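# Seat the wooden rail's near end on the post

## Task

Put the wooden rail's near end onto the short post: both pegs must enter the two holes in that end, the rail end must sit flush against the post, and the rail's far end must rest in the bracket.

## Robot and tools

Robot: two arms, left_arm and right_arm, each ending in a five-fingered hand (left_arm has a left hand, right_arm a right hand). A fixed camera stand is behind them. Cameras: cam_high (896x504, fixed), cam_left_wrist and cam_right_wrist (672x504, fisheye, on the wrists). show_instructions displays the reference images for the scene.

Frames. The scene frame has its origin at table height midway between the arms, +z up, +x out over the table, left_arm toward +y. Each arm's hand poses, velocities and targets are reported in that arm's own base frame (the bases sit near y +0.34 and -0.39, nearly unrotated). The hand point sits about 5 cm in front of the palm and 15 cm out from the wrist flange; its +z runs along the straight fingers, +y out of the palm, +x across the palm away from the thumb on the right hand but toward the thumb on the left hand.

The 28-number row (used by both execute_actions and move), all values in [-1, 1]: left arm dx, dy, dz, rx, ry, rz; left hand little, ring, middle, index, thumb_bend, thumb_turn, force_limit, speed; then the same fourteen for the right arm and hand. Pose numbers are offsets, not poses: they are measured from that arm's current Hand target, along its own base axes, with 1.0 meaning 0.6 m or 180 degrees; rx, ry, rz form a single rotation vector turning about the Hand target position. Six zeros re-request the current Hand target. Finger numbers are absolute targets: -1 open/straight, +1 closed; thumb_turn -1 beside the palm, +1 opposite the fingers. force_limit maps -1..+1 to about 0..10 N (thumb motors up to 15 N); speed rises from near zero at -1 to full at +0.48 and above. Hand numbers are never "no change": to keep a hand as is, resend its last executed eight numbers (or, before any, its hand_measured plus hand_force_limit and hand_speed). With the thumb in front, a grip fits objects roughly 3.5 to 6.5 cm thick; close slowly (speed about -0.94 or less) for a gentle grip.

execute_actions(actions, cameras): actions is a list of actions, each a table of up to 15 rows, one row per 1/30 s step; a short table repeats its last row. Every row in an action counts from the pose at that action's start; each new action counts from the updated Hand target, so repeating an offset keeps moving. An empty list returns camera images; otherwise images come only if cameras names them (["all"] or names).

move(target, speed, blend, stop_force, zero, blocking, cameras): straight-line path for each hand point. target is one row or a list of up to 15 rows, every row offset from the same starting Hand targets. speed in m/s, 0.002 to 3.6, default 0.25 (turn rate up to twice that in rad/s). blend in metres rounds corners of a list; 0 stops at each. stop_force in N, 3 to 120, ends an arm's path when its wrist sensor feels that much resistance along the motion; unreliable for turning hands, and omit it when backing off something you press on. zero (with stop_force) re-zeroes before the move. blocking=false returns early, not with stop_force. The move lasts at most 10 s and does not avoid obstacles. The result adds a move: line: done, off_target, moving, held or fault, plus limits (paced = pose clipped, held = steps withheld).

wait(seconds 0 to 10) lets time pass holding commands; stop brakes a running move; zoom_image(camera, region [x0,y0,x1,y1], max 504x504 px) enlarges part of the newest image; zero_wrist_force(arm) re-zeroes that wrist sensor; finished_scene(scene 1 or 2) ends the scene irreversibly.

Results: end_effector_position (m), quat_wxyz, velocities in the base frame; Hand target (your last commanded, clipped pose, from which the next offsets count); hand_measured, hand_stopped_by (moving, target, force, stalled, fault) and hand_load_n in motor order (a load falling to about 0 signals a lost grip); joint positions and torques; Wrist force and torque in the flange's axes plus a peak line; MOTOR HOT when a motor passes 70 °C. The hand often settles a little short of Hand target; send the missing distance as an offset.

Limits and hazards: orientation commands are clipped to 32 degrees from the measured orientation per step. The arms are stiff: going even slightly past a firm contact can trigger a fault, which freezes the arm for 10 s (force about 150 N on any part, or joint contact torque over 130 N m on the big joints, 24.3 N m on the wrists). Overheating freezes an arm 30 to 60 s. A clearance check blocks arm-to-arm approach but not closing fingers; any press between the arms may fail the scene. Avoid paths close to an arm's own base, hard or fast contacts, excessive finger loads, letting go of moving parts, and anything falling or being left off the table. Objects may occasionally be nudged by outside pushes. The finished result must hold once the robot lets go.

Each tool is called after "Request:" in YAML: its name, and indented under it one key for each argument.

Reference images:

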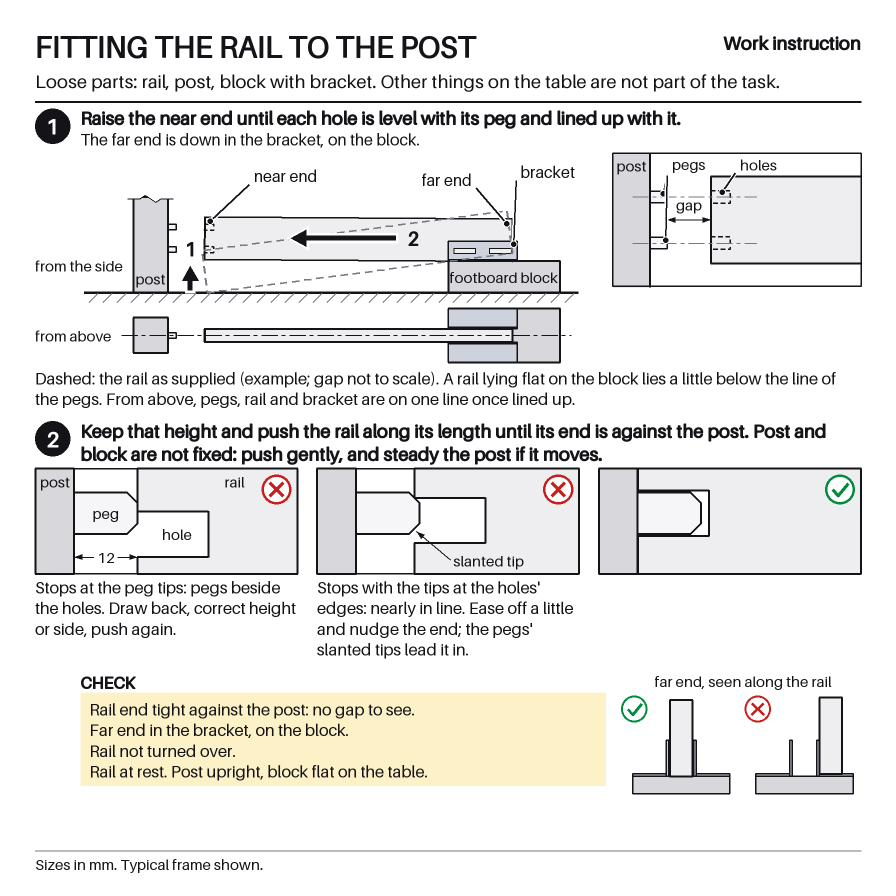

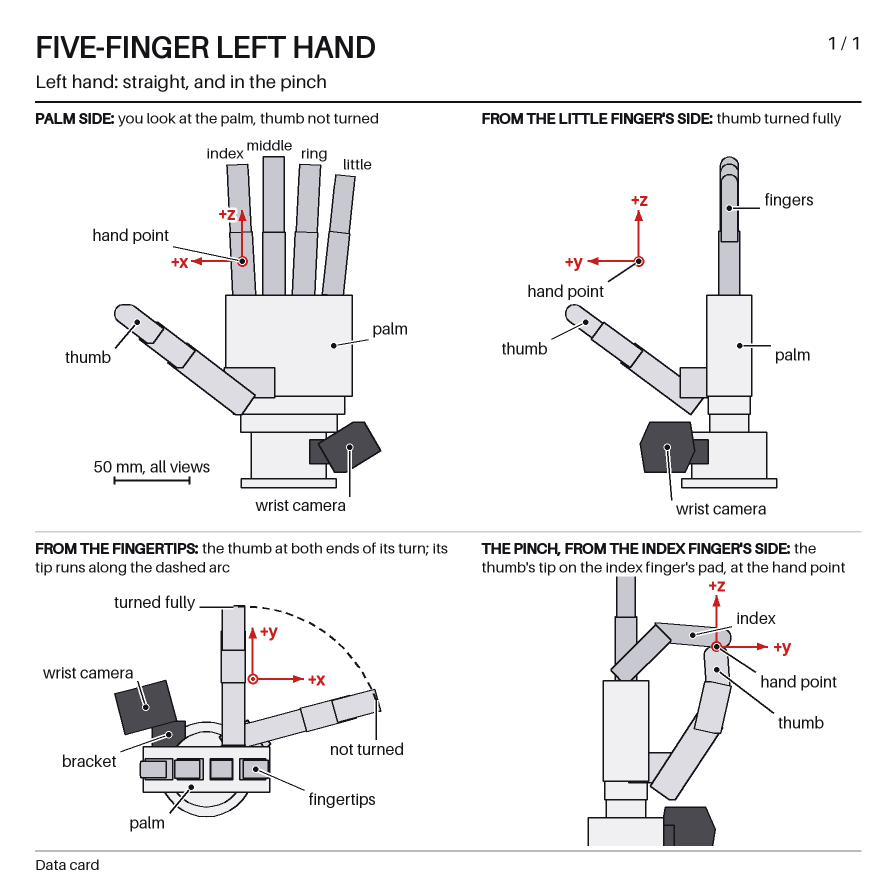

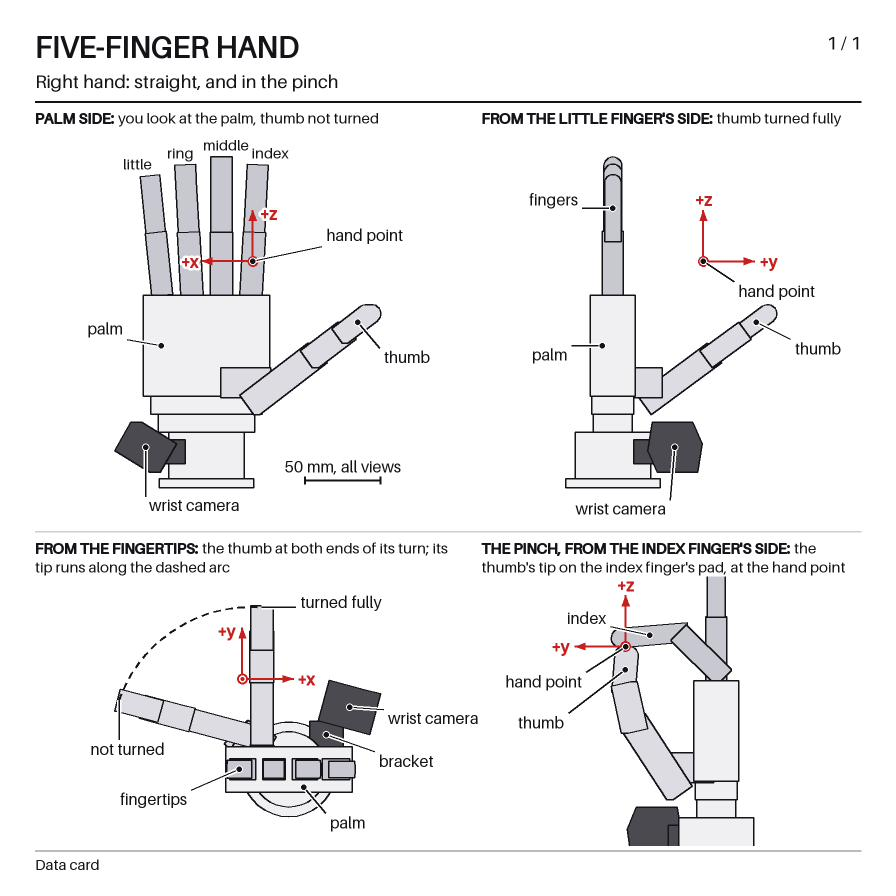

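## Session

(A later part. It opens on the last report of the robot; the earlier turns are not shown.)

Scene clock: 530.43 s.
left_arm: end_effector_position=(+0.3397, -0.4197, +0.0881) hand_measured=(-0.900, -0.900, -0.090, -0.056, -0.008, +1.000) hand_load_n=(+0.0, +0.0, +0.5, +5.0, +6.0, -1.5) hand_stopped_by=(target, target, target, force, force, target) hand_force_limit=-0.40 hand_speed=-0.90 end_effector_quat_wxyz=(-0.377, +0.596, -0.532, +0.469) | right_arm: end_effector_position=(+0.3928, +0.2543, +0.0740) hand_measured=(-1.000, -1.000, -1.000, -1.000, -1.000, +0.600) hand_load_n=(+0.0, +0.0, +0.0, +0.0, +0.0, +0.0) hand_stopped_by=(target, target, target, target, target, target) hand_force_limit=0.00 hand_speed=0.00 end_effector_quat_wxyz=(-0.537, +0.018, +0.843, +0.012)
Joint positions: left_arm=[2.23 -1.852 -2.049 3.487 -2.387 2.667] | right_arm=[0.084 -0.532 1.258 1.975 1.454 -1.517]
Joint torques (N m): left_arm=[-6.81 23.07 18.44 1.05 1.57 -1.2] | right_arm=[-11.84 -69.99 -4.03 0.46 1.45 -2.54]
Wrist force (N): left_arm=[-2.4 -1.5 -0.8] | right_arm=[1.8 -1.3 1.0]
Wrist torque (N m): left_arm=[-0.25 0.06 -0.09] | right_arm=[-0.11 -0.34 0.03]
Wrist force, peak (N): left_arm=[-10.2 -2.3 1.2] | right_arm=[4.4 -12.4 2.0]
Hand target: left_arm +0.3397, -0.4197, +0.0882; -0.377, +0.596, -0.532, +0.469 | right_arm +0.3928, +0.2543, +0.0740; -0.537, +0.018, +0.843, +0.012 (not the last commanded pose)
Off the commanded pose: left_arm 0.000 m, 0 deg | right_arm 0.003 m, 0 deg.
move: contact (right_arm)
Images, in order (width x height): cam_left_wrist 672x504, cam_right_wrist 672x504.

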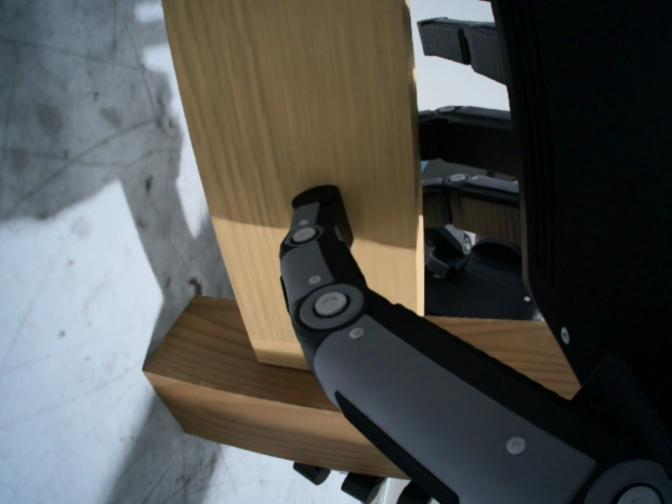

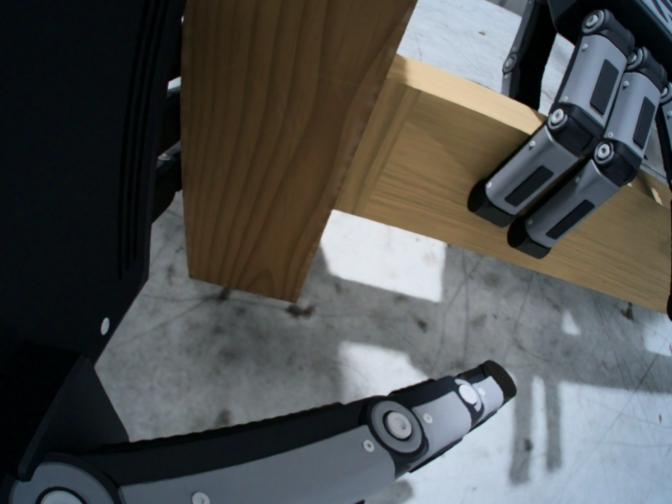

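Request:
move:
  target: [0,0,0,0,0,0,-0.9,-0.9,-0.09,0.15,0.35,1,-0.4,-0.9,0.0002,0.01,0,0,0,0,-1,-1,-1,-1,-1,0.6,0,0]
  speed: 0.015
  stop_force: 9
  cameras: ["all"]

Request:
zoom_image:
  camera: "cam_right_wrist"
  region: [320, 20, 500, 220]

Request:
zoom_image:
  camera: "cam_high"
  region: [400, 120, 560, 280]

Scene clock: 542.33 s.
left_arm: end_effector_position=(+0.3397, -0.4197, +0.0882) hand_measured=(-0.900, -0.900, -0.090, -0.056, -0.008, +1.000) hand_load_n=(+0.0, +0.0, +0.5, +5.0, +6.0, -3.5) hand_stopped_by=(target, target, target, force, force, target) hand_force_limit=-0.40 hand_speed=-0.90 end_effector_quat_wxyz=(-0.377, +0.596, -0.532, +0.469) | right_arm: end_effector_position=(+0.3928, +0.2549, +0.0741) hand_measured=(-1.000, -1.000, -1.000, -1.000, -1.000, +0.600) hand_load_n=(+0.0, +0.0, +0.0, -0.5, +0.0, +0.0) hand_stopped_by=(target, target, target, target, target, target) hand_force_limit=0.00 hand_speed=0.00 end_effector_quat_wxyz=(-0.537, +0.018, +0.844, +0.012)
Joint positions: left_arm=[2.23 -1.852 -2.049 3.487 -2.387 2.667] | right_arm=[0.085 -0.532 1.258 1.975 1.454 -1.516]
Joint torques (N m): left_arm=[-6.71 23.47 23.28 1.12 2.62 -1.14] | right_arm=[-11.02 -69.74 -3.8 0.68 0.68 -2.42]
Wrist force (N): left_arm=[-5.2 -1.3 0.2] | right_arm=[0.7 -3.7 1.7]
Wrist torque (N m): left_arm=[-0.28 0.04 -0.08] | right_arm=[-0.09 -0.31 -0.15]
Wrist force, peak (N): left_arm=[-10.8 -1.8 1.2] | right_arm=[4.1 -13.8 1.8]
Hand target: left_arm +0.3397, -0.4197, +0.0882; -0.377, +0.596, -0.532, +0.469 | right_arm +0.3928, +0.2548, +0.0741; -0.537, +0.018, +0.844, +0.012 (not the last commanded pose)
Off the commanded pose: left_arm 0.000 m, 0 deg | right_arm 0.005 m, 0 deg.
move: contact (right_arm)

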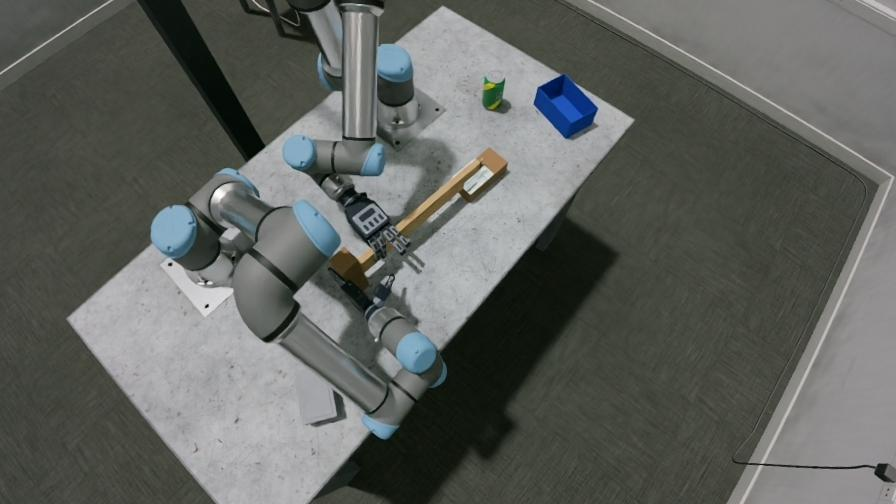

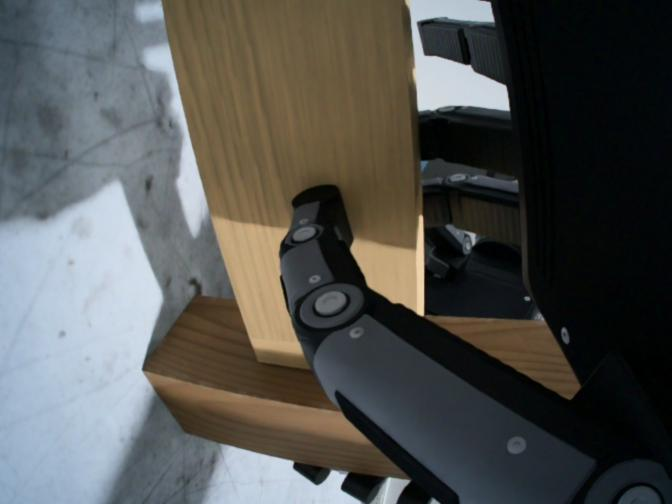

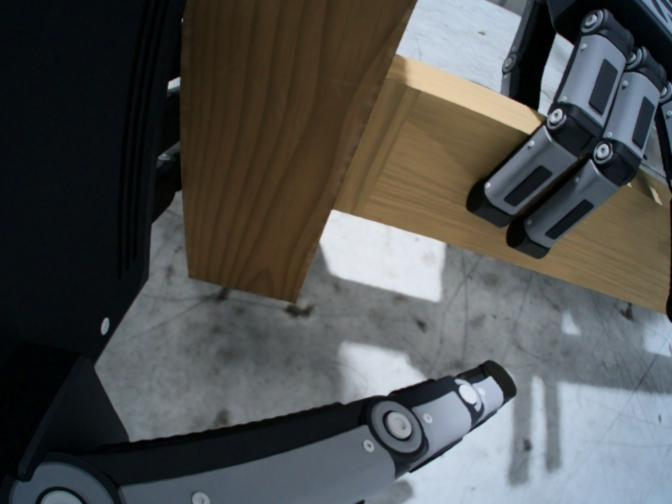

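Scaled by 2.520 from the camera's 672x504 image, which has a finer 960x720 frame.

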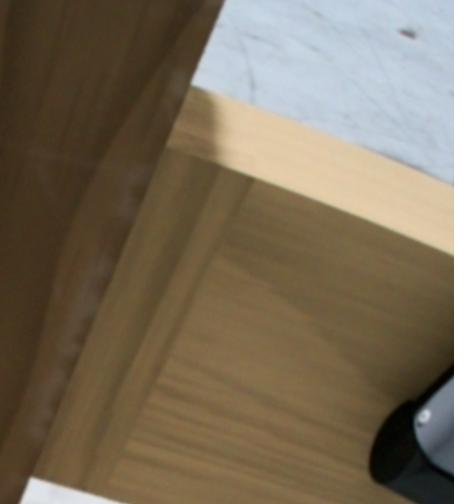

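Scaled by 3.150 from the camera's 896x504 image, which has a finer 1280x720 frame.

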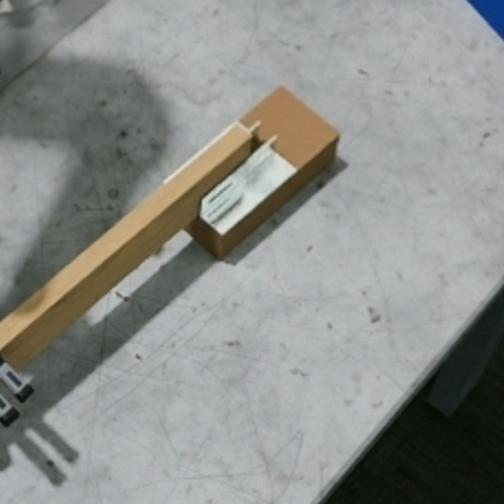

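Request:
move:
  target: [0,0,0,0,0,0,-0.9,-0.9,-0.09,0.15,-0.4,1,-0.4,-0.8,0,0,0,0,0,0,-1,-1,-1,-1,-1,0.6,0,0]
  cameras: []

Request:
move:
  target: [0,0,0,0,0,0,-0.9,-0.9,-0.7,-0.7,-0.4,1,-0.4,-0.6,0,0,0,0,0,0,-1,-1,-1,-1,-1,0.6,0,0]
  cameras: ["cam_left_wrist","cam_right_wrist"]

Scene clock: 549.93 s.
left_arm: end_effector_position=(+0.3397, -0.4197, +0.0882) hand_measured=(-0.900, -0.900, -0.090, -0.054, -0.400, +1.000) hand_load_n=(+0.0, +0.0, +0.0, +1.5, +0.0, +0.0) hand_stopped_by=(target, target, target, force, target, target) hand_force_limit=-0.40 hand_speed=-0.80 end_effector_quat_wxyz=(-0.377, +0.596, -0.532, +0.469) | right_arm: end_effector_position=(+0.3928, +0.2548, +0.0741) hand_measured=(-1.000, -1.000, -1.000, -1.000, -1.000, +0.600) hand_load_n=(+0.0, +0.0, +0.0, +0.0, +0.0, +0.0) hand_stopped_by=(target, target, target, target, target, target) hand_force_limit=0.00 hand_speed=0.00 end_effector_quat_wxyz=(-0.537, +0.018, +0.844, +0.012)
Joint positions: left_arm=[2.23 -1.852 -2.049 3.487 -2.387 2.667] | right_arm=[0.085 -0.532 1.258 1.975 1.454 -1.516]
Joint torques (N m): left_arm=[-6.71 23.73 14.55 1.22 -1.1 -1.11] | right_arm=[-10.42 -68.17 -4.05 3.64 -0.74 -2.45]
Wrist force (N): left_arm=[-1.6 -1.8 -0.1] | right_arm=[1.4 -2.1 0.9]
Wrist torque (N m): left_arm=[-0.21 0.10 -0.06] | right_arm=[0.03 -0.29 -0.01]
Wrist force, peak (N): left_arm=[-4.9 -3.6 0.2] | right_arm=[0.8 -4.0 2.4]
Hand target: left_arm +0.3397, -0.4197, +0.0882; -0.377, +0.596, -0.532, +0.469 | right_arm +0.3928, +0.2548, +0.0741; -0.537, +0.018, +0.844, +0.012
Off the commanded pose: left_arm 0.000 m, 0 deg | right_arm 0.000 m, 0 deg.
move: done
No camera images: "cameras" was empty.

Scene clock: 550.80 s.
left_arm: end_effector_position=(+0.3397, -0.4197, +0.0882) hand_measured=(-0.900, -0.900, -0.700, -0.700, -0.400, +1.000) hand_load_n=(+0.0, +0.0, -0.5, +0.0, +0.0, +0.0) hand_stopped_by=(target, target, target, target, target, target) hand_force_limit=-0.40 hand_speed=-0.60 end_effector_quat_wxyz=(-0.377, +0.596, -0.532, +0.469) | right_arm: end_effector_position=(+0.3928, +0.2548, +0.0741) hand_measured=(-1.000, -1.000, -1.000, -1.000, -1.000, +0.600) hand_load_n=(+0.0, +0.0, +0.0, +0.0, +0.0, +0.5) hand_stopped_by=(target, target, target, target, target, target) hand_force_limit=0.00 hand_speed=0.00 end_effector_quat_wxyz=(-0.537, +0.018, +0.844, +0.012)
Joint positions: left_arm=[2.23 -1.852 -2.049 3.487 -2.387 2.667] | right_arm=[0.085 -0.532 1.258 1.975 1.454 -1.516]
Joint torques (N m): left_arm=[-7.08 24.01 11.07 0.77 -1.07 -1.12] | right_arm=[-10.83 -67.31 -4.67 3.9 -1.78 -2.14]
Wrist force (N): left_arm=[-0.2 -1.8 -2.3] | right_arm=[1.2 -0.1 0.3]
Wrist torque (N m): left_arm=[-0.20 0.12 -0.03] | right_arm=[0.02 -0.24 0.06]
Wrist force, peak (N): left_arm=[-0.1 -1.7 -2.4] | right_arm=[1.2 -2.1 0.9]
Hand target: left_arm +0.3397, -0.4197, +0.0882; -0.377, +0.596, -0.532, +0.469 | right_arm +0.3928, +0.2548, +0.0741; -0.537, +0.018, +0.844, +0.012
Off the commanded pose: left_arm 0.000 m, 0 deg | right_arm 0.000 m, 0 deg.
move: done
Images, in order (width x height): cam_left_wrist 672x504, cam_right_wrist 672x504.

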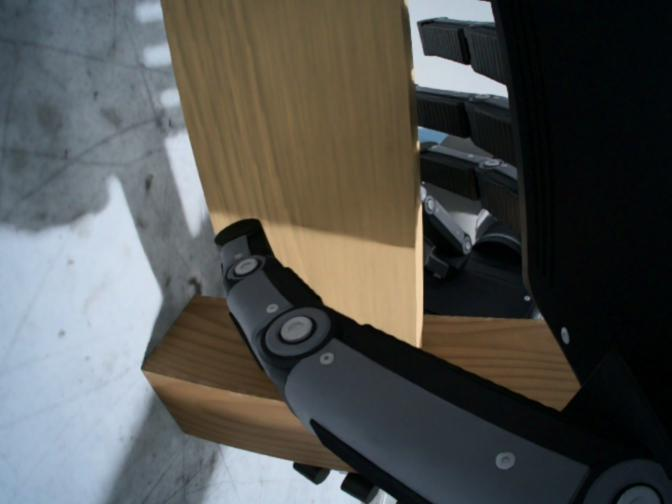

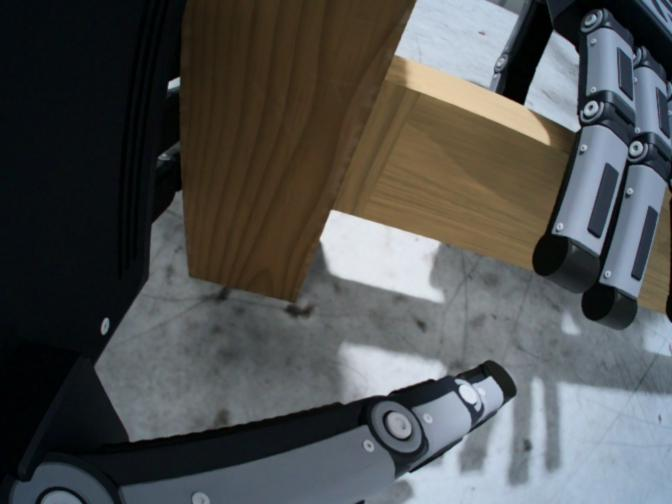

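Request:
move:
  target:
    - [-0.005,0,0.13,0,0,0,-0.9,-0.9,-0.7,-0.7,-0.4,1,-0.4,-0.6,0,0,0,0,0,0,-1,-1,-1,-1,-1,0.6,0,0]
    - [-0.02,0.1,0.3,0,0,0,-0.9,-0.9,-0.7,-0.7,-0.4,1,-0.4,-0.6,0,0,0,0,0,0,-1,-1,-1,-1,-1,0.6,0,0]
  speed: [0.08,0.2]
  blend: [0.02,0]
  cameras: ["cam_right_wrist"]

Request:
move:
  target: [0,0,0,0,0,0,-0.9,-0.9,-0.7,-0.7,-0.4,1,-0.4,-0.6,0,-0.066,0,0,0,0,-1,-1,-1,-1,-1,0.6,0,0]
  speed: 0.05
  cameras: ["cam_high","cam_right_wrist"]

Request:
zoom_image:
  camera: "cam_high"
  region: [320, 130, 520, 300]

Scene clock: 563.40 s.
left_arm: end_effector_position=(+0.3277, -0.3598, +0.2681) hand_measured=(-0.900, -0.900, -0.700, -0.700, -0.400, +1.000) hand_load_n=(+0.0, +0.0, +0.0, +0.0, +0.0, +0.0) hand_stopped_by=(target, target, target, target, target, target) hand_force_limit=-0.40 hand_speed=-0.60 end_effector_quat_wxyz=(-0.377, +0.596, -0.532, +0.469) | right_arm: end_effector_position=(+0.3928, +0.2548, +0.0741) hand_measured=(-1.000, -1.000, -1.000, -1.000, -1.000, +0.600) hand_load_n=(+0.0, +0.0, +0.0, +0.0, +0.0, +0.0) hand_stopped_by=(target, target, target, target, target, target) hand_force_limit=0.00 hand_speed=0.00 end_effector_quat_wxyz=(-0.537, +0.018, +0.844, +0.012)
Joint positions: left_arm=[2.32 -1.465 -1.943 3.028 -2.304 2.715] | right_arm=[0.085 -0.532 1.258 1.975 1.454 -1.516]
Joint torques (N m): left_arm=[-0.24 21.44 14.74 -0.98 -1.5 -0.96] | right_arm=[-9.5 -63.94 -8.48 3.49 -1.7 -1.85]
Wrist force (N): left_arm=[-0.6 -1.9 -1.8] | right_arm=[1.4 -0.2 0.4]
Wrist torque (N m): left_arm=[-0.21 0.16 0.08] | right_arm=[-0.01 -0.24 0.06]
Wrist force, peak (N): left_arm=[-0.9 -3.4 -2.6] | right_arm=[1.6 -0.2 0.3]
Hand target: left_arm +0.3277, -0.3597, +0.2682; -0.377, +0.596, -0.532, +0.469 | right_arm +0.3928, +0.2548, +0.0741; -0.537, +0.018, +0.844, +0.012
Off the commanded pose: left_arm 0.000 m, 0 deg | right_arm 0.000 m, 0 deg.
move: done
Images, in order (width x height): cam_right_wrist 672x504.

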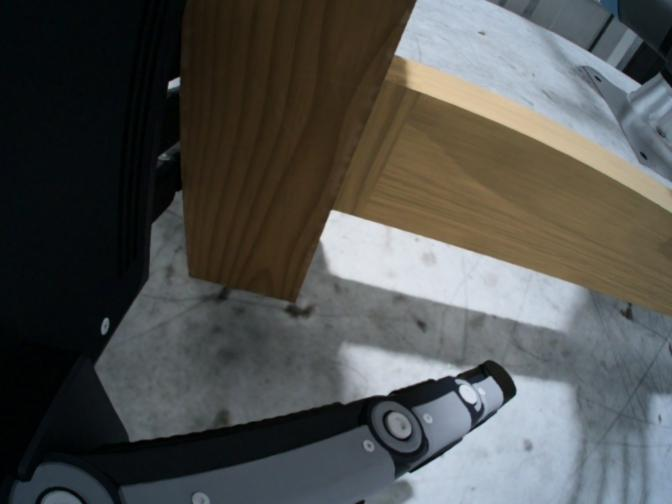

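Scene clock: 564.47 s.
left_arm: end_effector_position=(+0.3277, -0.3597, +0.2682) hand_measured=(-0.900, -0.900, -0.700, -0.700, -0.400, +1.000) hand_load_n=(+0.0, +0.0, +0.0, +0.0, +0.0, +0.0) hand_stopped_by=(target, target, target, target, target, target) hand_force_limit=-0.40 hand_speed=-0.60 end_effector_quat_wxyz=(-0.377, +0.596, -0.532, +0.469) | right_arm: end_effector_position=(+0.3927, +0.2151, +0.0741) hand_measured=(-1.000, -1.000, -1.000, -1.000, -1.000, +0.600) hand_load_n=(+0.0, +0.0, +0.0, +0.0, +0.0, +0.0) hand_stopped_by=(target, target, target, target, target, target) hand_force_limit=0.00 hand_speed=0.00 end_effector_quat_wxyz=(-0.537, +0.018, +0.844, +0.012) end_effector_velocity=(+0.000, +0.003, +0.000) end_effector_angular_velocity=(+0.003, -0.003, +0.000)
Joint positions: left_arm=[2.32 -1.465 -1.943 3.028 -2.304 2.715] | right_arm=[0.02 -0.552 1.303 1.952 1.513 -1.544]
Joint velocities: left_arm=[within noise] | right_arm=[0.005 0 -0.003 0 -0.006 -0.001]
Joint torques (N m): left_arm=[6.04 21.69 12.84 -0.93 0.46 1.12] | right_arm=[10.09 -51.83 -25.01 3.53 -2.03 2.05]
Wrist force (N): left_arm=[-0.2 -2.0 -1.9] | right_arm=[1.4 0.6 0.0]
Wrist torque (N m): left_arm=[-0.21 0.10 0.10] | right_arm=[0.01 -0.26 0.16]
Wrist force, peak (N): left_arm=[-0.4 -2.3 -1.9] | right_arm=[1.4 0.9 0.1]
Hand target: left_arm +0.3277, -0.3597, +0.2682; -0.377, +0.596, -0.532, +0.469 | right_arm +0.3928, +0.2152, +0.0741; -0.537, +0.018, +0.844, +0.012
Off the commanded pose: left_arm 0.000 m, 0 deg | right_arm 0.000 m, 0 deg.
move: done
Images, in order (width x height): cam_high 896x504, cam_right_wrist 672x504.

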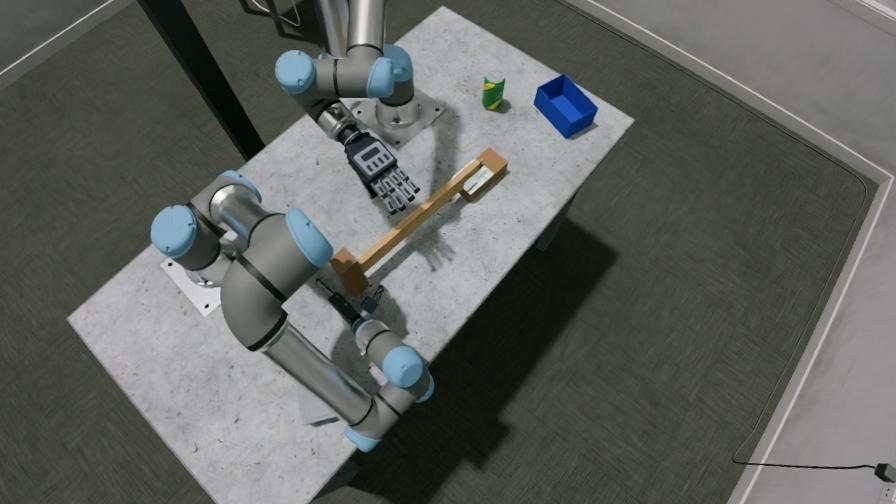

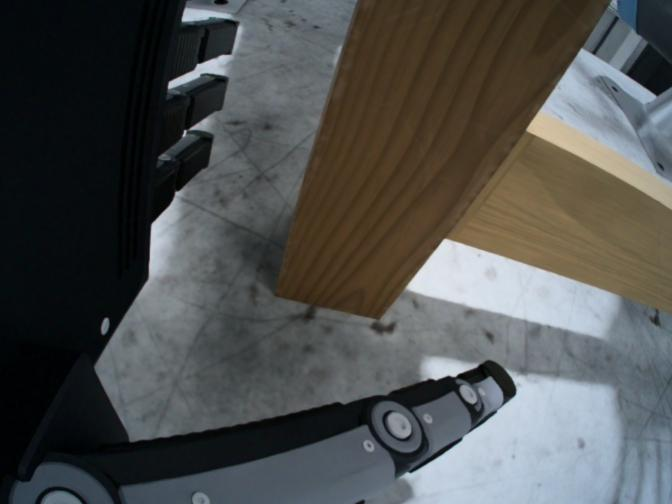

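Scaled by 2.520 from the camera's 896x504 image, which has a finer 1280x720 frame.

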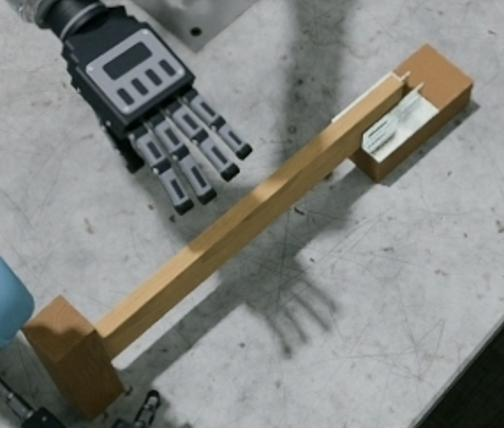

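Request:
zoom_image:
  camera: "cam_right_wrist"
  region: [400, 80, 600, 280]

Scaled by 2.520 from the camera's 672x504 image, which has a finer 960x720 frame.

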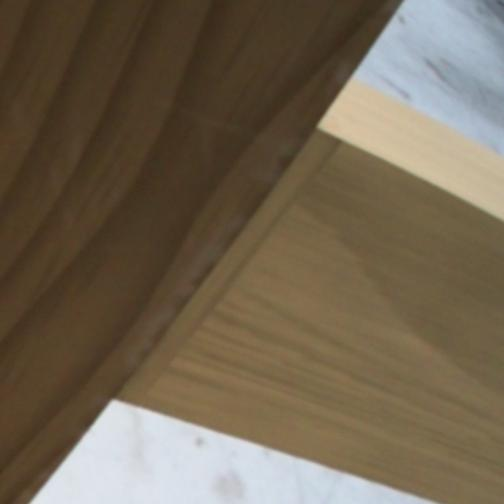

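Tight, at rest.

Request:
finished_scene:
  scene: 2

The scene is finished: the task was done.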